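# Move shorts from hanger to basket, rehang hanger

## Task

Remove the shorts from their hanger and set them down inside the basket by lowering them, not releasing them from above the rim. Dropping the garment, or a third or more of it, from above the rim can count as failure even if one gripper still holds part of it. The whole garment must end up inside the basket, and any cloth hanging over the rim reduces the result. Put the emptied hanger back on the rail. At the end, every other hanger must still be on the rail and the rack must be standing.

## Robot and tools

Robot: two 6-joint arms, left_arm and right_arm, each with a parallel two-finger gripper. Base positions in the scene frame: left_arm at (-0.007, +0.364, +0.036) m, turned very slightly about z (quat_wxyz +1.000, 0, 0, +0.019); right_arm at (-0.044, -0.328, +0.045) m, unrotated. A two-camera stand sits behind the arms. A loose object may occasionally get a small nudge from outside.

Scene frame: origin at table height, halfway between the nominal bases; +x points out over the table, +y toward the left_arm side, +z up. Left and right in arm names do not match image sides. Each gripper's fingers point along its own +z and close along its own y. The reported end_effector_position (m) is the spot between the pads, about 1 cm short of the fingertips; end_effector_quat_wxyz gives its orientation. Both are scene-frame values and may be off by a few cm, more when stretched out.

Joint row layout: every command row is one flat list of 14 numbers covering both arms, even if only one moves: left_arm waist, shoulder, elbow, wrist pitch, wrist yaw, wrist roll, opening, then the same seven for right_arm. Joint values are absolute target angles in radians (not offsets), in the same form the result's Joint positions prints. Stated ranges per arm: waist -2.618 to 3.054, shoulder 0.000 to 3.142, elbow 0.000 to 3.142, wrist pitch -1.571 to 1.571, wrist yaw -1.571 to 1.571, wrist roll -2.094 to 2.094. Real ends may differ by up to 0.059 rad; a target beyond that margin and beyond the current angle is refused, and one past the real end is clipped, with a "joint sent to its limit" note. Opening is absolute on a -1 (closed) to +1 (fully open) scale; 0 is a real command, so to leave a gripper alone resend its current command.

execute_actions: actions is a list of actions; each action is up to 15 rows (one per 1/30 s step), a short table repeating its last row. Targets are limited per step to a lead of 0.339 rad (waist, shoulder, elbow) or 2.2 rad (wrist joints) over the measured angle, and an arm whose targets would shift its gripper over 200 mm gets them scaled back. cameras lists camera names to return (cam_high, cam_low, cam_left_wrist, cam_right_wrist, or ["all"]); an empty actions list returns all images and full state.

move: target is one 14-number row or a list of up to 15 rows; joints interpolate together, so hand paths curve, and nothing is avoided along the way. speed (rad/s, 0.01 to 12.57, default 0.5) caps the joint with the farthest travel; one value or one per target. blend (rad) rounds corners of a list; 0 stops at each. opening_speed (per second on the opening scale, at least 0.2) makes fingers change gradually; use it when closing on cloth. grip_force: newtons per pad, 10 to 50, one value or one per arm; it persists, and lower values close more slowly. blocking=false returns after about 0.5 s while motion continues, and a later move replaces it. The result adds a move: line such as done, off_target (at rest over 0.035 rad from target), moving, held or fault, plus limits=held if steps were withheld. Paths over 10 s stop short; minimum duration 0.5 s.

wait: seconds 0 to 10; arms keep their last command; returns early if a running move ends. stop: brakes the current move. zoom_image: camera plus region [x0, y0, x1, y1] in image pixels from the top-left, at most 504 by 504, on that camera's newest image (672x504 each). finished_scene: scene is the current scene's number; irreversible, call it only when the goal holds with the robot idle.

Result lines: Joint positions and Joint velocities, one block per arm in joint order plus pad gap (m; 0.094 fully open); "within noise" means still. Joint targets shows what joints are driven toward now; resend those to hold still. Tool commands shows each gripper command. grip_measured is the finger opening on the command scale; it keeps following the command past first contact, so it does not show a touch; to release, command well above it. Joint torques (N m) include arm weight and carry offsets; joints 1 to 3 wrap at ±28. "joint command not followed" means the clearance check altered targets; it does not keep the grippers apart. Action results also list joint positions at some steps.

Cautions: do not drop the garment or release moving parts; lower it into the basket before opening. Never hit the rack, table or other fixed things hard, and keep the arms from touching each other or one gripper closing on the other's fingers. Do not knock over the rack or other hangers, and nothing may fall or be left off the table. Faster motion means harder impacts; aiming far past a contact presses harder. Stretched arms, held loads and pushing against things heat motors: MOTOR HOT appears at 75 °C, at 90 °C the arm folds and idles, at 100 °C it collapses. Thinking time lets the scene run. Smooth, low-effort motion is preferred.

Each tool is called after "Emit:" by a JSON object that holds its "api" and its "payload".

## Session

Emit:
{"api": "execute_actions", "payload": {"actions": []}}

Emit:
{"api": "zoom_image", "payload": {"camera": "cam_low", "region": [130, 60, 380, 340]}}

Emit:
{"api": "zoom_image", "payload": {"camera": "cam_high", "region": [170, 10, 490, 370]}}

Scene clock: 0.00 s.
left_arm: end_effector_position=(+0.1695, +0.3717, +0.1478) grip_measured=+1.000 end_effector_quat_wxyz=(+0.383, -0.018, +0.924, +0.007) | right_arm: end_effector_position=(+0.1326, -0.3273, +0.1570) grip_measured=+1.000 end_effector_quat_wxyz=(+0.383, +0.000, +0.924, +0.000)
Joint positions: left_arm=[0 0.283 0.438 -0.94 0 0 0.094] | right_arm=[0 0.283 0.438 -0.94 0 0 0.094]
Joint velocities: within noise
Joint torques (N m): no reading
Motor temperatures (°C): left_arm=[26 29 30 30 30 27 28] | right_arm=[31 27 35 30 29 29 29]
Heat: left arm: 30 °C; right arm: 35 °C.
Joint targets: left_arm=[0.000 0.277 0.444 -0.942 0.000 0.000] | right_arm=[0.000 0.277 0.441 -0.950 0.000 0.000]
Tool commands: left_gripper/opening=+1.0 right_gripper/opening=+1.0

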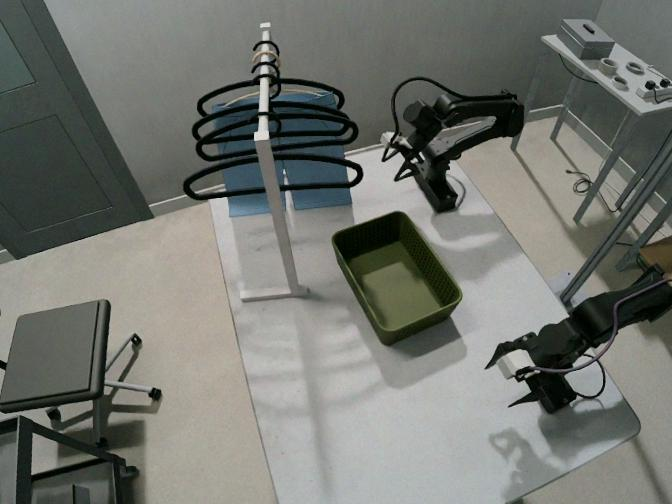

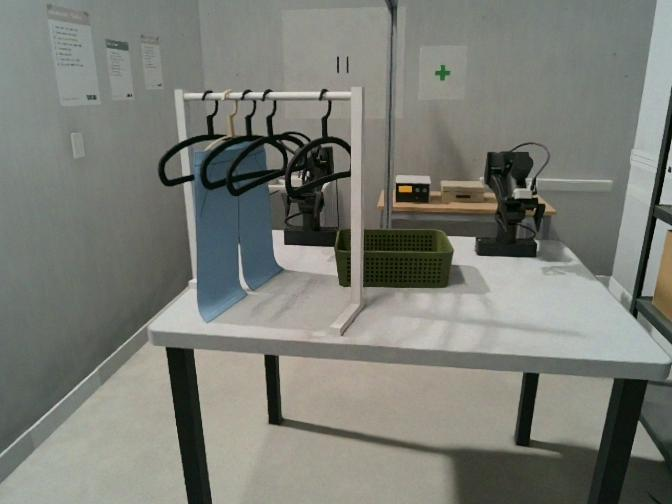

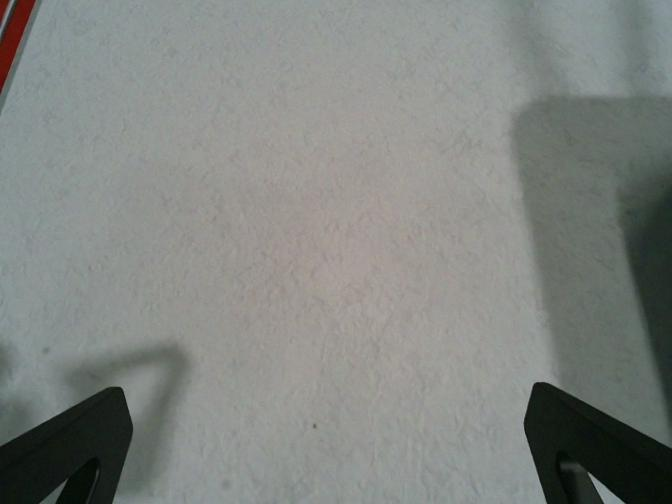

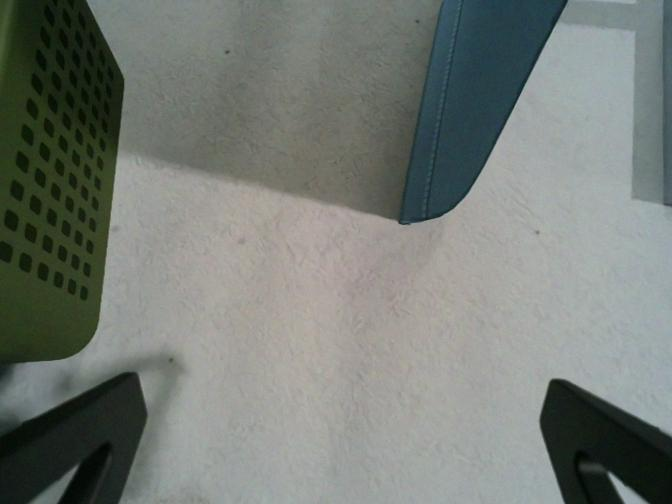

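Scaled by 1.800.

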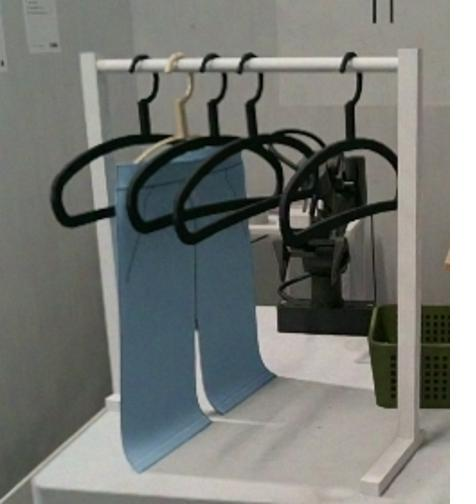

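Scaled by 1.400.

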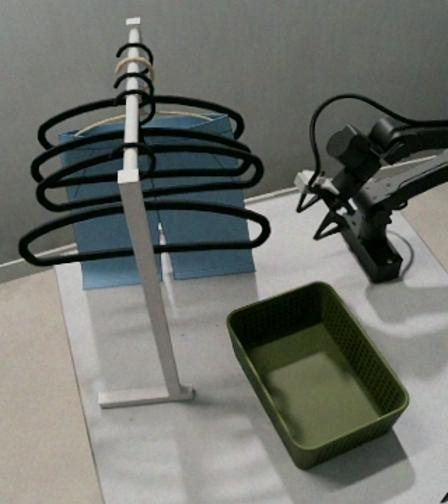

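Emit:
{"api": "move", "payload": {"target": [[0,0.283,0.438,-0.94,0,0,1,0,0.705,1.222,-0.55,0.1,0,0.0],[0,0.283,0.438,-0.94,0,0,1,-0.017,0.935,1.225,-0.28,0.233,0,0.0]], "speed": 0.9, "blend": [0.1,0], "cameras": ["cam_right_wrist","cam_high"]}}

Scene clock: 2.57 s.
left_arm: end_effector_position=(+0.1695, +0.3717, +0.1478) grip_measured=+1.000 end_effector_quat_wxyz=(+0.383, -0.018, +0.924, +0.007) | right_arm: end_effector_position=(+0.2878, -0.3705, +0.4969) grip_measured=+0.002 end_effector_quat_wxyz=(+0.697, +0.082, +0.708, -0.083)
Joint positions: left_arm=[0 0.283 0.438 -0.94 0 0 0.094] | right_arm=[-0.01 0.947 1.217 -0.286 0.223 0 0.047]
Joint torques (N m): left_arm=[-0.05 2.78 5.31 1.49 -0.02 0.02] | right_arm=[-0.39 -1.5 5.96 2.42 0.09 -0.05]
Heat: left arm: 30 °C; right arm: 36 °C.
Joint targets: left_arm=[0.000 0.283 0.438 -0.940 0.000 0.000] | right_arm=[-0.017 0.935 1.225 -0.280 0.233 0.000]
move: done
Images, in order (width x height): cam_high 672x504, cam_right_wrist 672x504.

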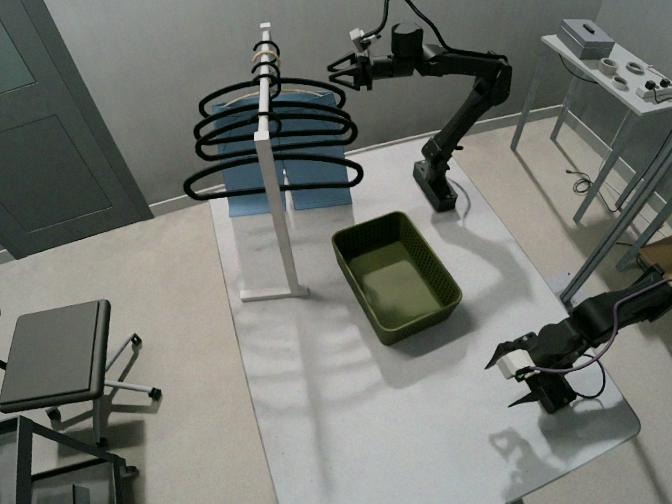

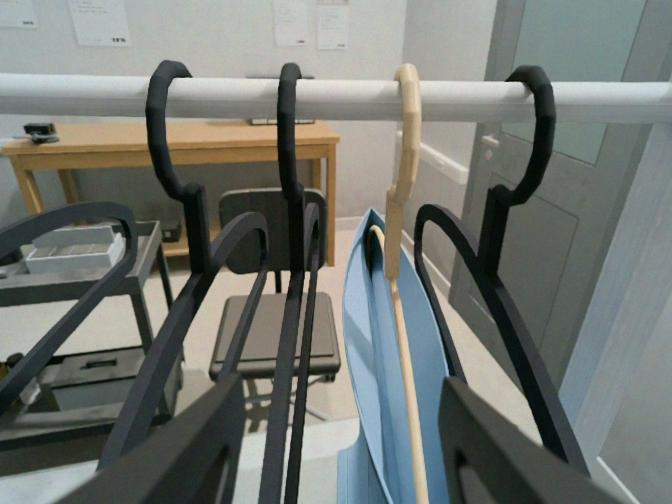

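Emit:
{"api": "move", "payload": {"target": [[0,0.283,0.438,-0.94,0,0,1,-0.152,1.165,1.328,-0.26,0.122,0,-0.25]], "speed": 0.4, "cameras": ["cam_right_wrist"]}}

Scene clock: 4.63 s.
left_arm: end_effector_position=(+0.1695, +0.3717, +0.1478) grip_measured=+1.000 end_effector_quat_wxyz=(+0.383, -0.018, +0.924, +0.007) | right_arm: end_effector_position=(+0.3442, -0.4084, +0.4697) grip_measured=-0.248 end_effector_quat_wxyz=(+0.656, +0.098, +0.742, -0.097)
Joint positions: left_arm=[0 0.283 0.438 -0.94 0 0 0.094] | right_arm=[-0.146 1.16 1.303 -0.265 0.132 0 0.035]
Joint torques (N m): left_arm=[-0.05 2.77 5.3 1.49 -0.02 0.02] | right_arm=[-0.49 -2.61 7.69 2.48 -0.11 -0.04]
Heat: left arm: 30 °C; right arm: 37 °C.
Joint targets: left_arm=[0.000 0.283 0.438 -0.940 0.000 0.000] | right_arm=[-0.152 1.165 1.328 -0.260 0.122 0.000]
move: done
Images, in order (width x height): cam_right_wrist 672x504.

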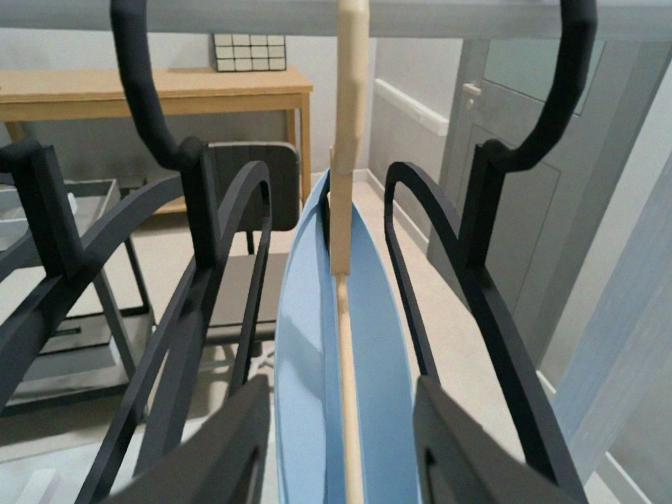

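Emit:
{"api": "move", "payload": {"target": [[0,0.283,0.438,-0.94,0,0,1,-0.185,1.478,1.508,-0.12,0.089,0,-0.25]], "speed": 0.3, "cameras": ["cam_right_wrist","cam_low"]}}

Scene clock: 6.47 s.
left_arm: end_effector_position=(+0.1695, +0.3717, +0.1478) grip_measured=+1.000 end_effector_quat_wxyz=(+0.383, -0.018, +0.924, +0.007) | right_arm: end_effector_position=(+0.4290, -0.4303, +0.4634) grip_measured=-0.248 end_effector_quat_wxyz=(+0.661, +0.099, +0.737, -0.096)
Joint positions: left_arm=[0 0.283 0.438 -0.94 0 0 0.094] | right_arm=[-0.178 1.462 1.48 -0.126 0.098 0 0.035]
Joint torques (N m): left_arm=[-0.05 2.78 5.3 1.49 -0.02 0.02] | right_arm=[-0.43 -4.78 8.08 2.49 -0.05 -0.03]
Heat: left arm: 31 °C; right arm: 37 °C.
Joint targets: left_arm=[0.000 0.283 0.438 -0.940 0.000 0.000] | right_arm=[-0.185 1.478 1.508 -0.120 0.089 0.000]
move: done
Images, in order (width x height): cam_low 672x504, cam_right_wrist 672x504.

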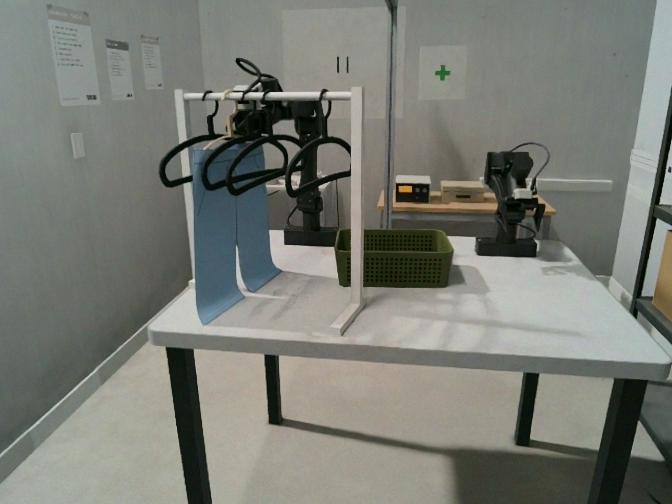

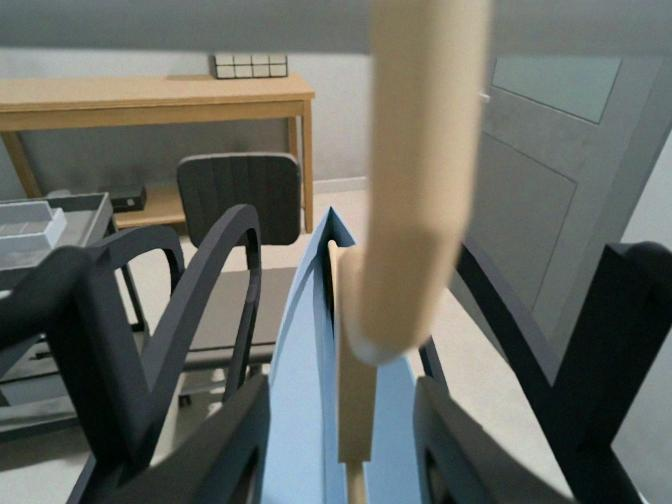

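Emit:
{"api": "move", "payload": {"target": [[0,0.283,0.438,-0.94,0,0,1,-0.185,1.478,1.508,-0.12,0.089,0,-1],[0,0.283,0.438,-0.94,0,0,1,-0.185,1.565,1.88,-0.30,0.089,0,-1]], "speed": 0.3, "opening_speed": 1.0, "cameras": ["cam_right_wrist","cam_low","cam_high"]}}

Emit:
{"api": "zoom_image", "payload": {"camera": "cam_low", "region": [150, 50, 310, 210]}}

Scene clock: 9.50 s.
left_arm: end_effector_position=(+0.1695, +0.3717, +0.1478) grip_measured=+1.000 end_effector_quat_wxyz=(+0.383, -0.018, +0.924, +0.007) | right_arm: end_effector_position=(+0.4315, -0.4313, +0.5014) grip_measured=-0.836 end_effector_quat_wxyz=(+0.633, +0.100, +0.762, -0.094)
Joint positions: left_arm=[0 0.283 0.438 -0.94 0 0 0.094] | right_arm=[-0.18 1.564 1.817 -0.435 0.097 0 0.008]
Joint torques (N m): left_arm=[-0.03 2.78 5.31 1.49 -0.02 0.02] | right_arm=[-0.31 -6.34 10.43 3.99 -0.06 -0.03]
Heat: left arm: 31 °C; right arm: 38 °C.
Joint targets: left_arm=[0.000 0.283 0.438 -0.940 0.000 0.000] | right_arm=[-0.185 1.565 1.880 -0.300 0.089 0.000]
move: off_target (right_arm); right_arm: the wrist pitch is farthest, 0.135 rad from its target
Images, in order (width x height): cam_high 672x504, cam_low 672x504, cam_right_wrist 672x504.

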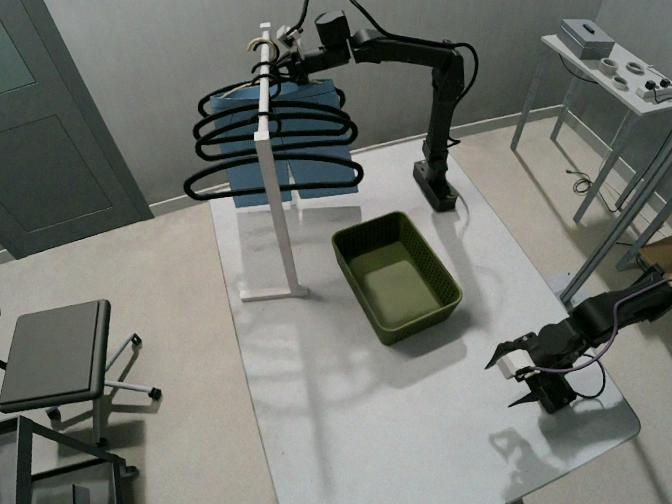

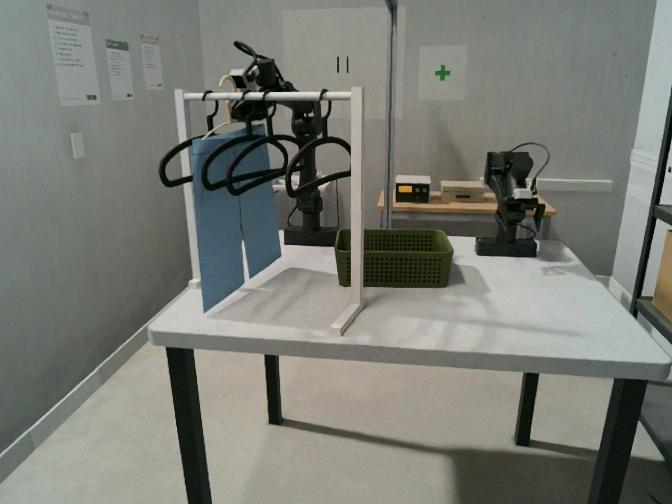

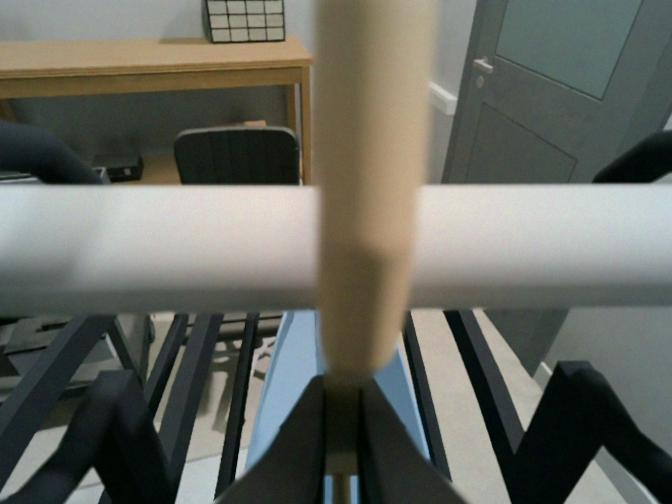

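Scaled by 3.150.

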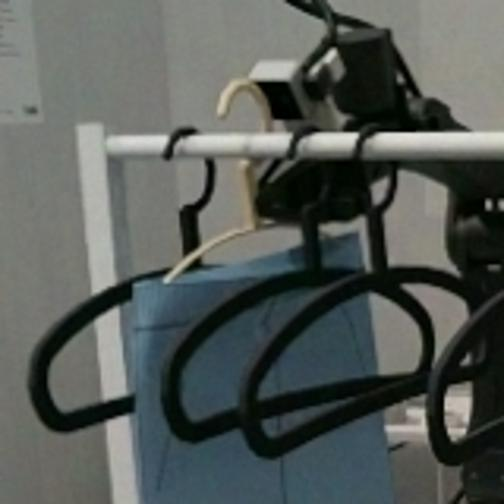

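Emit:
{"api": "move", "payload": {"target": [[0,0.283,0.438,-0.94,0,0,1,-0.185,1.565,1.915,-0.31,0.089,0,-1],[0,0.283,0.438,-0.94,0,0,1,-0.12,1.155,1.64,-0.42,0.15,0,-1]], "speed": [0.3,0.4], "cameras": ["cam_low","cam_high"]}}

Scene clock: 12.00 s.
left_arm: end_effector_position=(+0.1695, +0.3717, +0.1478) grip_measured=+1.000 end_effector_quat_wxyz=(+0.383, -0.018, +0.924, +0.007) | right_arm: end_effector_position=(+0.3110, -0.3975, +0.5635) grip_measured=-0.836 end_effector_quat_wxyz=(+0.691, +0.093, +0.711, -0.093)
Joint positions: left_arm=[0 0.283 0.438 -0.94 0 0 0.094] | right_arm=[-0.127 1.18 1.643 -0.492 0.138 0 0.008]
Joint torques (N m): left_arm=[-0.05 2.78 5.3 1.49 -0.02 0.02] | right_arm=[0.64 -4.14 4.77 3.25 0.12 -0.04]
Motor temperatures (°C): left_arm=[26 29 30 31 30 27 28] | right_arm=[31 27 39 35 29 29 29]
Heat: left arm: 31 °C; right arm: 39 °C.
Joint targets: left_arm=[0.000 0.283 0.438 -0.940 0.000 0.000] | right_arm=[-0.120 1.155 1.640 -0.420 0.150 0.000]
move: off_target (right_arm); right_arm: the wrist pitch is farthest, 0.072 rad from its target
Images, in order (width x height): cam_high 672x504, cam_low 672x504.

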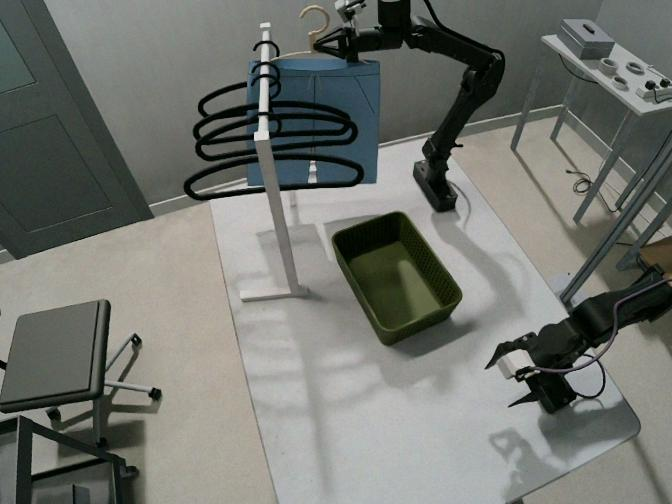

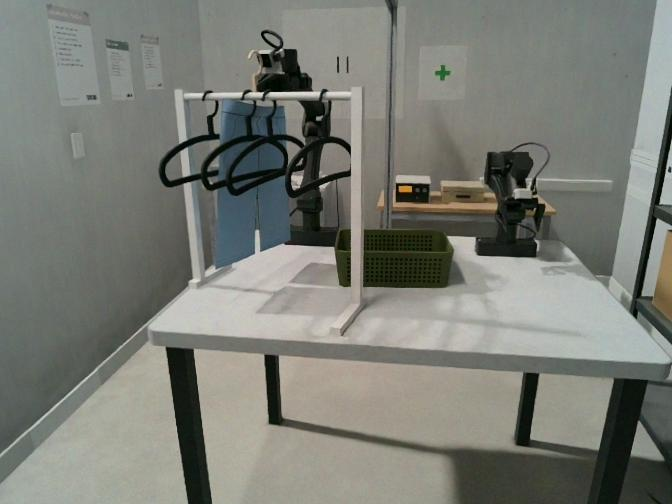

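Emit:
{"api": "move", "payload": {"target": [[0,0.283,0.438,-0.94,0,0,1,0.01,1.098,1.90,-0.85,0.276,0,-1],[0,0.283,0.438,-0.94,0,0,1,0.28,1.14,2.19,-1.10,0.546,0,-1],[0,0.283,0.438,-0.94,0,0,1,1.06,1.103,2.22,-1.17,1.326,0,-1],[0,0.283,0.438,-0.94,0,0,1,1.06,1.103,2.22,-1.17,0.6,0,-1]], "speed": [0.4,0.4,0.5,0.3], "blend": [0.03,0.03,0.03,0], "cameras": ["cam_high","cam_low"]}}

Scene clock: 19.80 s.
left_arm: end_effector_position=(+0.1695, +0.3717, +0.1478) grip_measured=+1.000 end_effector_quat_wxyz=(+0.383, -0.018, +0.924, +0.007) | right_arm: end_effector_position=(+0.1348, -0.2199, +0.6227) grip_measured=-0.837 end_effector_quat_wxyz=(+0.664, -0.184, +0.713, +0.130)
Joint positions: left_arm=[0 0.283 0.438 -0.94 0 0 0.094] | right_arm=[1.053 1.117 2.203 -1.19 0.605 0 0.008]
Joint torques (N m): left_arm=[-0.05 2.77 5.3 1.49 -0.02 0.02] | right_arm=[0.59 0.58 3.48 2.51 0.02 -0.01]
Heat: left arm: 32 °C; right arm: 38 °C.
Joint targets: left_arm=[0.000 0.283 0.438 -0.940 0.000 0.000] | right_arm=[1.060 1.103 2.220 -1.170 0.600 0.000]
move: done
Images, in order (width x height): cam_high 672x504, cam_low 672x504.

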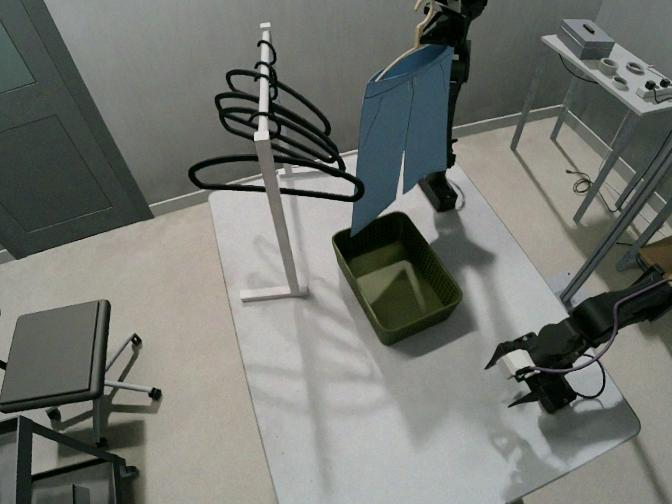

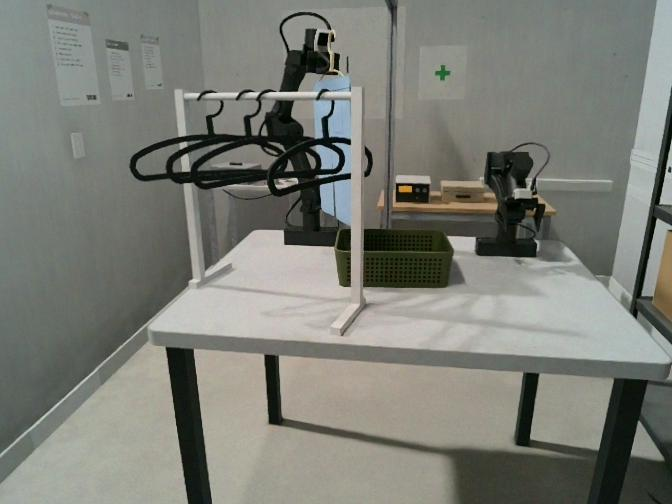

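Emit:
{"api": "move", "payload": {"target": [[0,0.283,0.438,-0.94,0,0,1,0.85,1.30,2.26,-0.93,-0.25,0,-1],[0,0.283,0.438,-0.94,0,0,1,0.655,1.52,2.16,-0.68,-0.445,0,-1]], "speed": [0.4,0.4], "blend": [0.05,0], "cameras": ["cam_high","cam_low"]}}

Emit:
{"api": "zoom_image", "payload": {"camera": "cam_high", "region": [300, 20, 500, 380]}}

Scene clock: 23.73 s.
left_arm: end_effector_position=(+0.1695, +0.3717, +0.1478) grip_measured=+1.000 end_effector_quat_wxyz=(+0.383, -0.018, +0.924, +0.007) | right_arm: end_effector_position=(+0.2284, -0.0201, +0.5942) grip_measured=-0.837 end_effector_quat_wxyz=(+0.564, -0.371, +0.642, +0.363)
Joint positions: left_arm=[0 0.283 0.438 -0.94 0 0 0.094] | right_arm=[0.659 1.528 2.158 -0.74 -0.434 0 0.008]
Joint torques (N m): left_arm=[-0.03 2.77 5.3 1.49 -0.02 0.02] | right_arm=[-0.36 -5.27 4.56 3.04 -0.15 -0.03]
Heat: left arm: 32 °C; right arm: 38 °C.
Joint targets: left_arm=[0.000 0.283 0.438 -0.940 0.000 0.000] | right_arm=[0.655 1.520 2.160 -0.680 -0.445 0.000]
move: off_target (right_arm); right_arm: the wrist pitch is farthest, 0.060 rad from its target
Images, in order (width x height): cam_high 672x504, cam_low 672x504.

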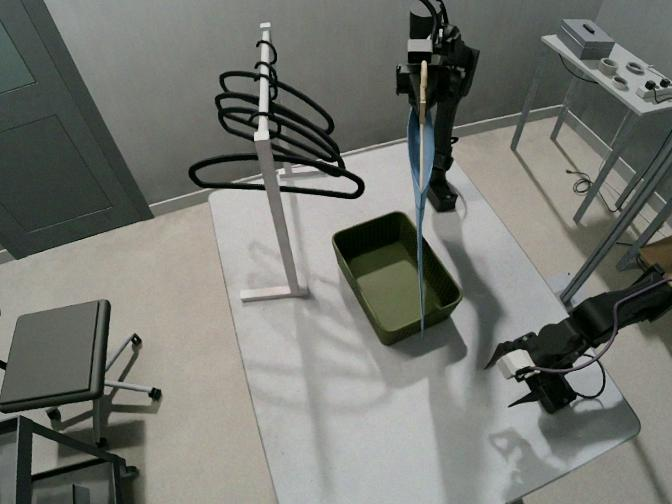

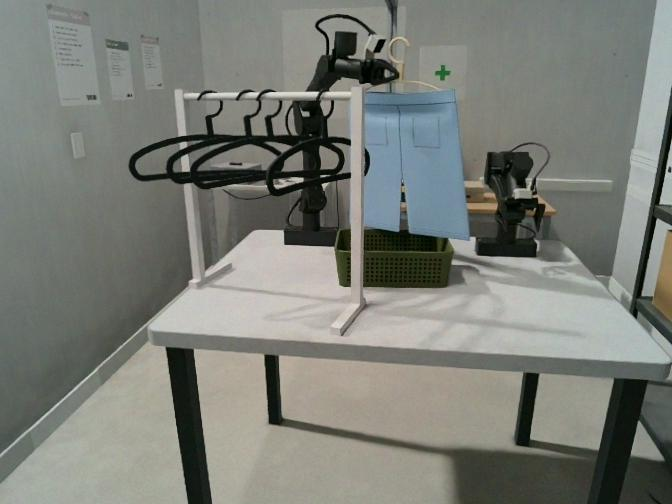

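Scaled by 1.400.

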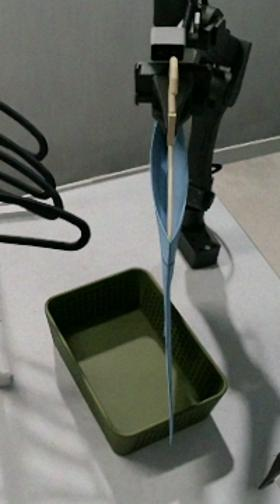

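Emit:
{"api": "move", "payload": {"target": [[0,0.283,0.438,-0.94,0,0,1,0.53,1.39,2.04,-0.70,-0.47,0,-1],[0,0.283,0.438,-0.94,0,0,1,0.53,1.165,1.49,-0.36,-0.47,0,-1]], "speed": [0.4,0.4], "cameras": ["cam_high","cam_low"]}}

Emit:
{"api": "zoom_image", "payload": {"camera": "cam_high", "region": [300, 90, 500, 380]}}

Emit:
{"api": "zoom_image", "payload": {"camera": "cam_low", "region": [310, 60, 490, 300]}}

Scene clock: 27.73 s.
left_arm: end_effector_position=(+0.1695, +0.3717, +0.1478) grip_measured=+1.000 end_effector_quat_wxyz=(+0.383, -0.018, +0.924, +0.007) | right_arm: end_effector_position=(+0.2340, -0.0697, +0.5104) grip_measured=-0.837 end_effector_quat_wxyz=(+0.577, -0.338, +0.664, +0.335)
Joint positions: left_arm=[0 0.283 0.438 -0.94 0 0 0.094] | right_arm=[0.535 1.199 1.497 -0.42 -0.458 0 0.008]
Joint torques (N m): left_arm=[-0.03 2.77 5.31 1.49 -0.02 0.02] | right_arm=[-0.36 -5.68 4.71 3.09 -0.13 -0.06]
Heat: left arm: 32 °C; right arm: 38 °C.
Joint targets: left_arm=[0.000 0.283 0.438 -0.940 0.000 0.000] | right_arm=[0.530 1.165 1.490 -0.360 -0.470 0.000]
move: off_target (right_arm); right_arm: the wrist pitch is farthest, 0.060 rad from its target
Images, in order (width x height): cam_high 672x504, cam_low 672x504.

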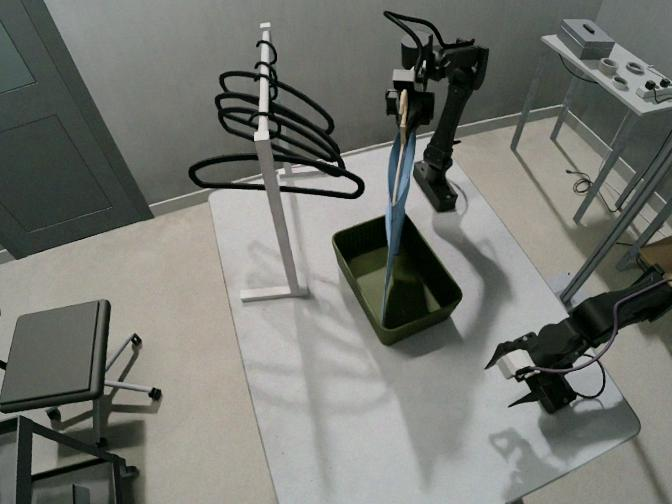

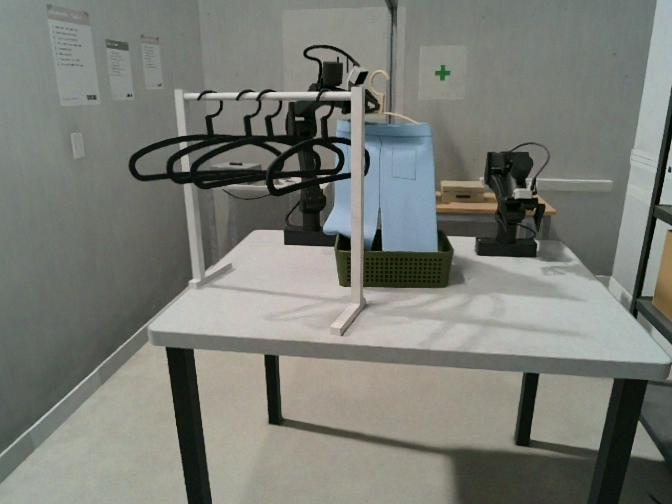

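Scaled by 1.738.

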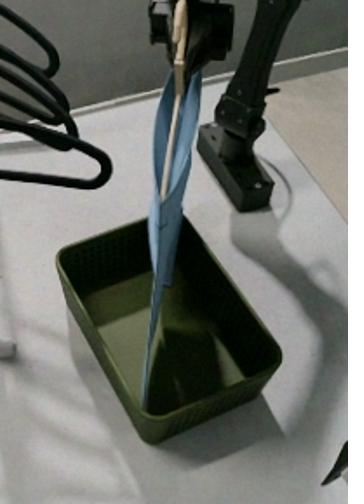

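Scaled by 2.100.

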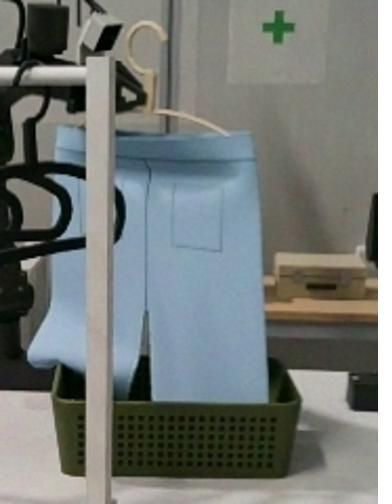

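Emit:
{"api": "move", "payload": {"target": [[0,0.283,0.438,-0.94,0,0,1,0.589,1.32,1.72,-0.46,-0.411,0,-1],[0,0.283,0.438,-0.94,0,0,1,0.589,1.19,1.32,-0.19,-0.411,0,-1]], "speed": [0.4,0.3], "cameras": ["cam_high","cam_low"]}}

Emit:
{"api": "zoom_image", "payload": {"camera": "cam_high", "region": [300, 90, 500, 380]}}

Emit:
{"api": "zoom_image", "payload": {"camera": "cam_low", "region": [310, 60, 490, 300]}}

Scene clock: 31.37 s.
left_arm: end_effector_position=(+0.1695, +0.3717, +0.1478) grip_measured=+1.000 end_effector_quat_wxyz=(+0.383, -0.018, +0.924, +0.007) | right_arm: end_effector_position=(+0.2508, -0.0459, +0.4626) grip_measured=-0.837 end_effector_quat_wxyz=(+0.569, -0.341, +0.670, +0.333)
Joint positions: left_arm=[0 0.283 0.438 -0.94 0 0 0.094] | right_arm=[0.582 1.226 1.327 -0.245 -0.415 0 0.008]
Joint torques (N m): left_arm=[-0.03 2.77 5.3 1.49 -0.02 0.02] | right_arm=[0.38 -6.57 5.35 2.99 0 -0.03]
Heat: left arm: 32 °C; right arm: 39 °C.
Joint targets: left_arm=[0.000 0.283 0.438 -0.940 0.000 0.000] | right_arm=[0.589 1.190 1.320 -0.190 -0.411 0.000]
move: off_target (right_arm); right_arm: the wrist pitch is farthest, 0.055 rad from its target
Images, in order (width x height): cam_high 672x504, cam_low 672x504.

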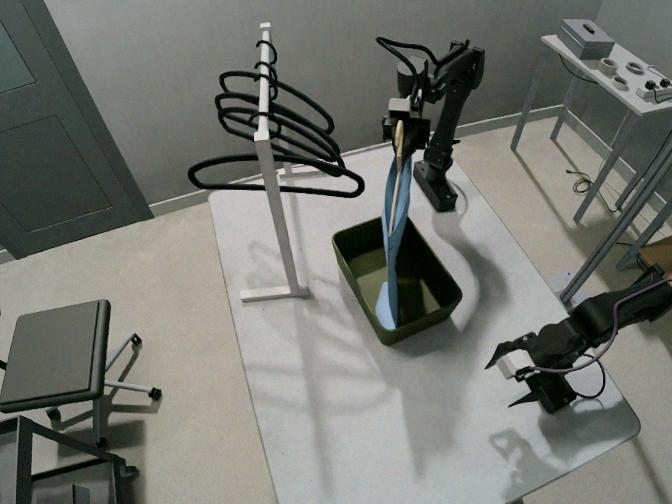

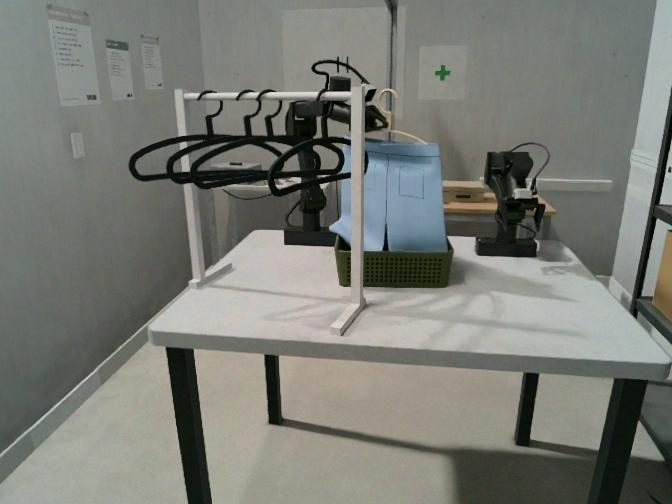

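Scaled by 1.738.

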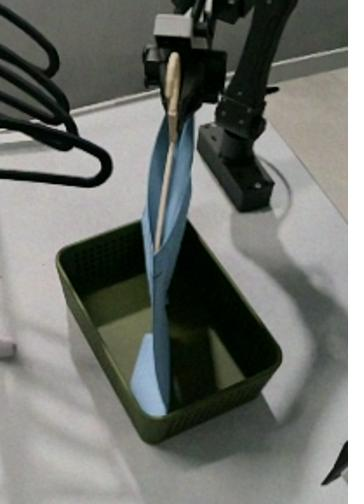

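Scaled by 2.100.

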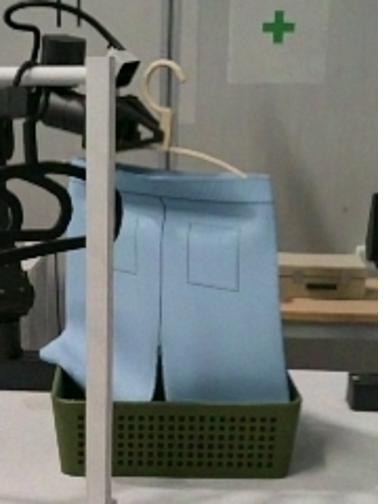

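Emit:
{"api": "move", "payload": {"target": [[0.35,1.5,0.65,0.75,1.55,0,0.6,0.589,1.19,1.32,-0.19,-0.411,0,-1]], "speed": [0.9], "cameras": ["cam_left_wrist","cam_right_wrist"]}}

Scene clock: 34.33 s.
left_arm: end_effector_position=(+0.3185, +0.3021, +0.2616) grip_measured=+0.602 end_effector_quat_wxyz=(+0.568, +0.349, +0.617, -0.419) | right_arm: end_effector_position=(+0.2508, -0.0459, +0.4626) grip_measured=-0.837 end_effector_quat_wxyz=(+0.569, -0.341, +0.670, +0.333)
Joint positions: left_arm=[0.345 1.483 0.624 0.739 1.535 0 0.075] | right_arm=[0.582 1.226 1.327 -0.245 -0.415 0 0.008]
Joint torques (N m): left_arm=[0.36 -4.37 6.76 1.41 0.23 0.02] | right_arm=[0.77 -6.67 5.08 2.96 -0.03 0]
Motor temperatures (°C): left_arm=[26 29 31 32 30 27 28] | right_arm=[31 28 38 40 29 29 30]
Heat: left arm: 32 °C; right arm: 40 °C.
Joint targets: left_arm=[0.350 1.500 0.650 0.750 1.550 0.000] | right_arm=[0.589 1.190 1.320 -0.190 -0.411 0.000]
move: off_target (right_arm); right_arm: the wrist pitch is farthest, 0.055 rad from its target
Images, in order (width x height): cam_left_wrist 672x504, cam_right_wrist 672x504.

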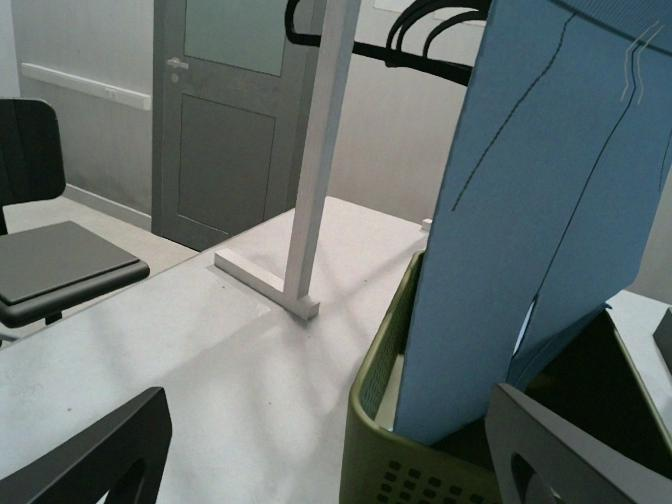

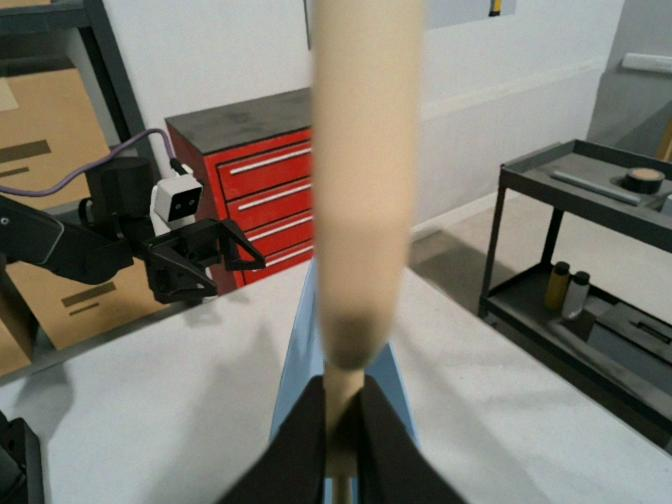

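Emit:
{"api": "move", "payload": {"target": [[0.35,1.5,0.65,0.75,1.55,0,0.6,0.68,1.28,1.46,-0.27,-0.32,0,-1],[0.35,1.5,0.65,0.75,1.55,0,0.6,0.68,1.23,1.29,-0.14,-0.32,0,-1]], "speed": [0.3,0.3], "cameras": ["cam_left_wrist","cam_low","cam_high"]}}

Emit:
{"api": "zoom_image", "payload": {"camera": "cam_low", "region": [310, 60, 490, 300]}}

Scene clock: 36.90 s.
left_arm: end_effector_position=(+0.3184, +0.3021, +0.2617) grip_measured=+0.602 end_effector_quat_wxyz=(+0.568, +0.350, +0.616, -0.419) | right_arm: end_effector_position=(+0.2483, -0.0192, +0.4444) grip_measured=-0.837 end_effector_quat_wxyz=(+0.562, -0.348, +0.675, +0.328)
Joint positions: left_arm=[0.345 1.483 0.624 0.74 1.536 0 0.075] | right_arm=[0.675 1.264 1.297 -0.195 -0.327 0 0.008]
Joint torques (N m): left_arm=[0.36 -4.37 6.76 1.37 0.2 0.02] | right_arm=[0.43 -7.04 5.27 3.05 0.02 -0.04]
Heat: left arm: 32 °C; right arm: 40 °C.
Joint targets: left_arm=[0.350 1.500 0.650 0.750 1.550 0.000] | right_arm=[0.680 1.230 1.290 -0.140 -0.320 0.000]
move: off_target (right_arm); right_arm: the wrist pitch is farthest, 0.055 rad from its target
Images, in order (width x height): cam_high 672x504, cam_low 672x504, cam_left_wrist 672x504.

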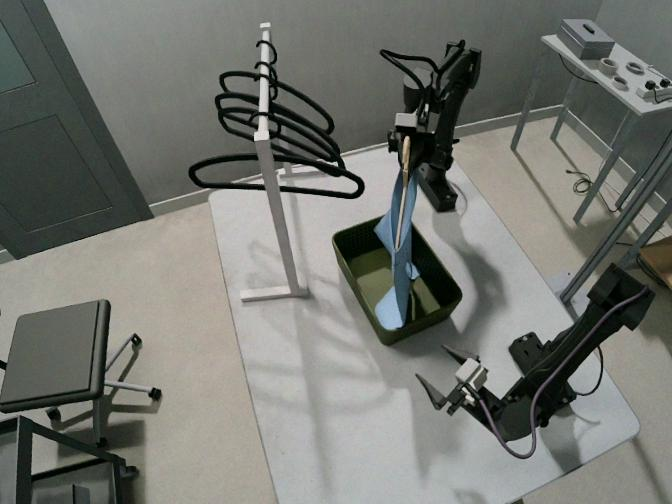

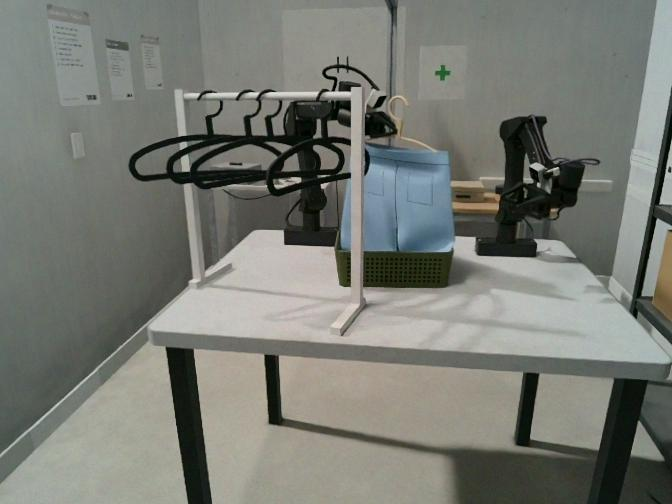

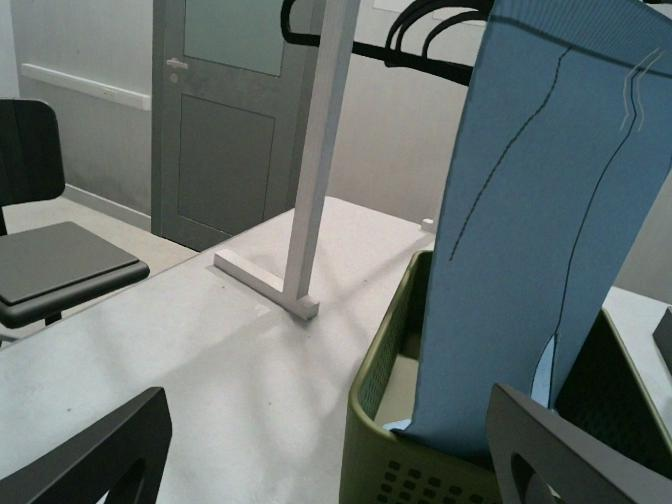

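Scaled by 2.100.

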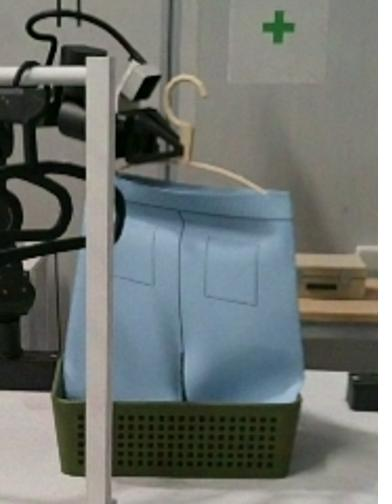

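Emit:
{"api": "move", "payload": {"target": [[0.35,1.5,0.65,0.75,1.55,0,0.6,0.643,1.145,0.77,0.31,-0.407,0,-1]], "speed": [0.3], "cameras": ["cam_left_wrist","cam_low","cam_high"]}}

Emit:
{"api": "zoom_image", "payload": {"camera": "cam_low", "region": [310, 100, 490, 300]}}

Emit:
{"api": "zoom_image", "payload": {"camera": "cam_high", "region": [310, 140, 490, 360]}}

Scene clock: 40.77 s.
left_arm: end_effector_position=(+0.3184, +0.3021, +0.2617) grip_measured=+0.602 end_effector_quat_wxyz=(+0.568, +0.350, +0.616, -0.419) | right_arm: end_effector_position=(+0.2343, -0.0287, +0.3361) grip_measured=-0.837 end_effector_quat_wxyz=(+0.565, -0.358, +0.659, +0.346)
Joint positions: left_arm=[0.345 1.483 0.624 0.74 1.536 0 0.075] | right_arm=[0.65 1.178 0.78 0.264 -0.394 0 0.008]
Joint torques (N m): left_arm=[0.36 -4.37 6.76 1.37 0.2 0.02] | right_arm=[-0.53 -6.22 5.41 2.89 -0.18 -0.02]
Heat: left arm: 32 °C; right arm: 40 °C.
Joint targets: left_arm=[0.350 1.500 0.650 0.750 1.550 0.000] | right_arm=[0.643 1.145 0.770 0.310 -0.407 0.000]
move: off_target (right_arm); right_arm: the wrist pitch is farthest, 0.046 rad from its target
Images, in order (width x height): cam_high 672x504, cam_low 672x504, cam_left_wrist 672x504.

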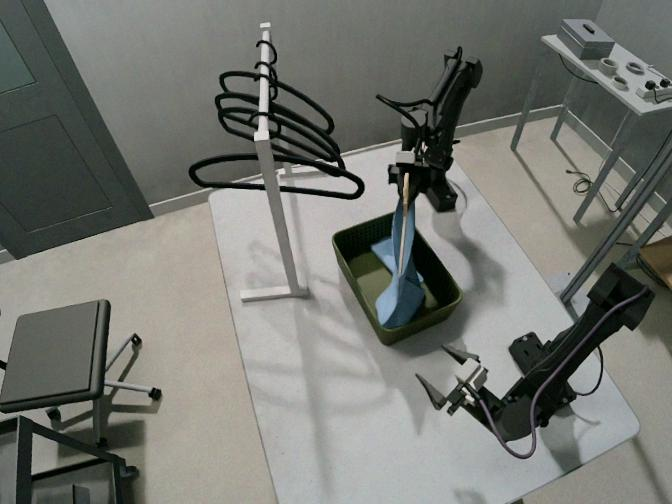

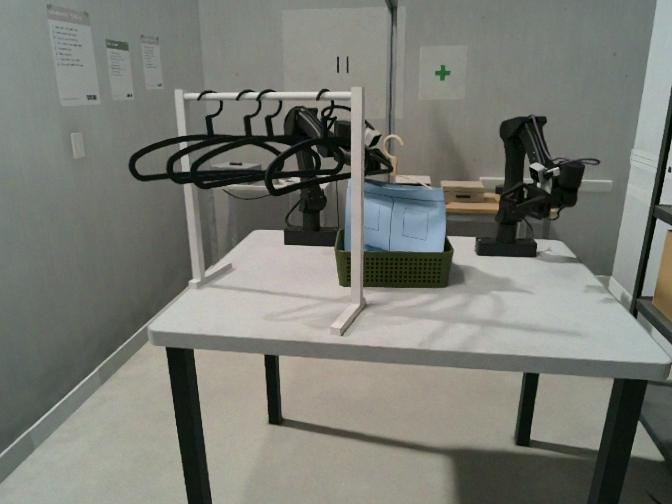

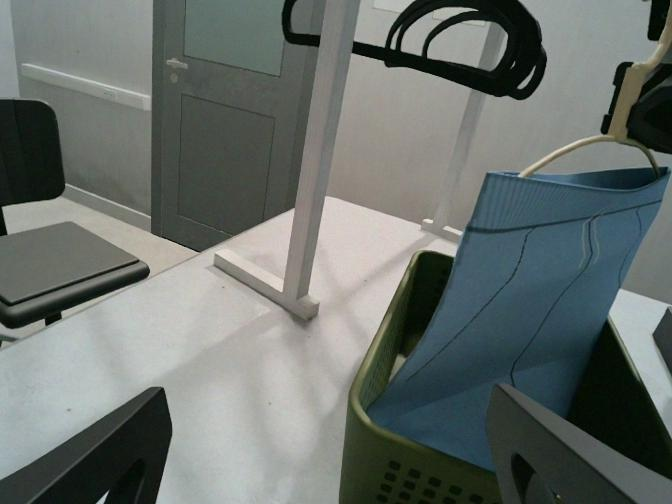

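Scaled by 2.520.

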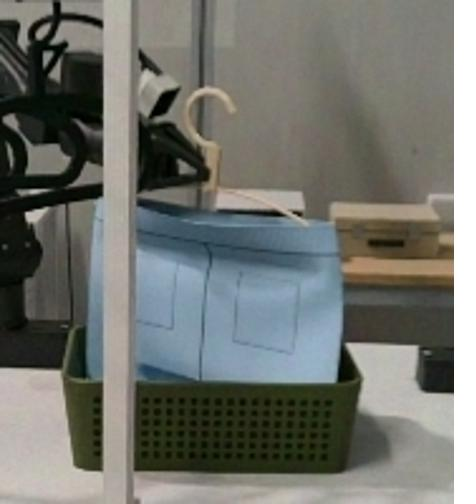

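Scaled by 2.291.

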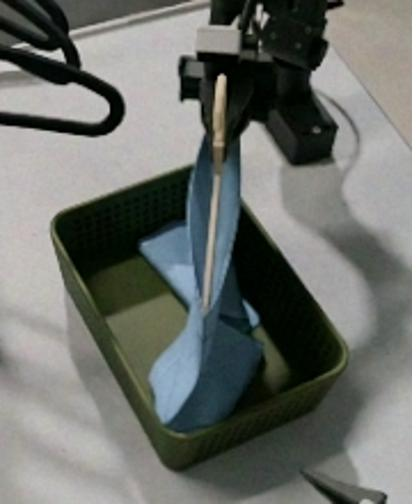

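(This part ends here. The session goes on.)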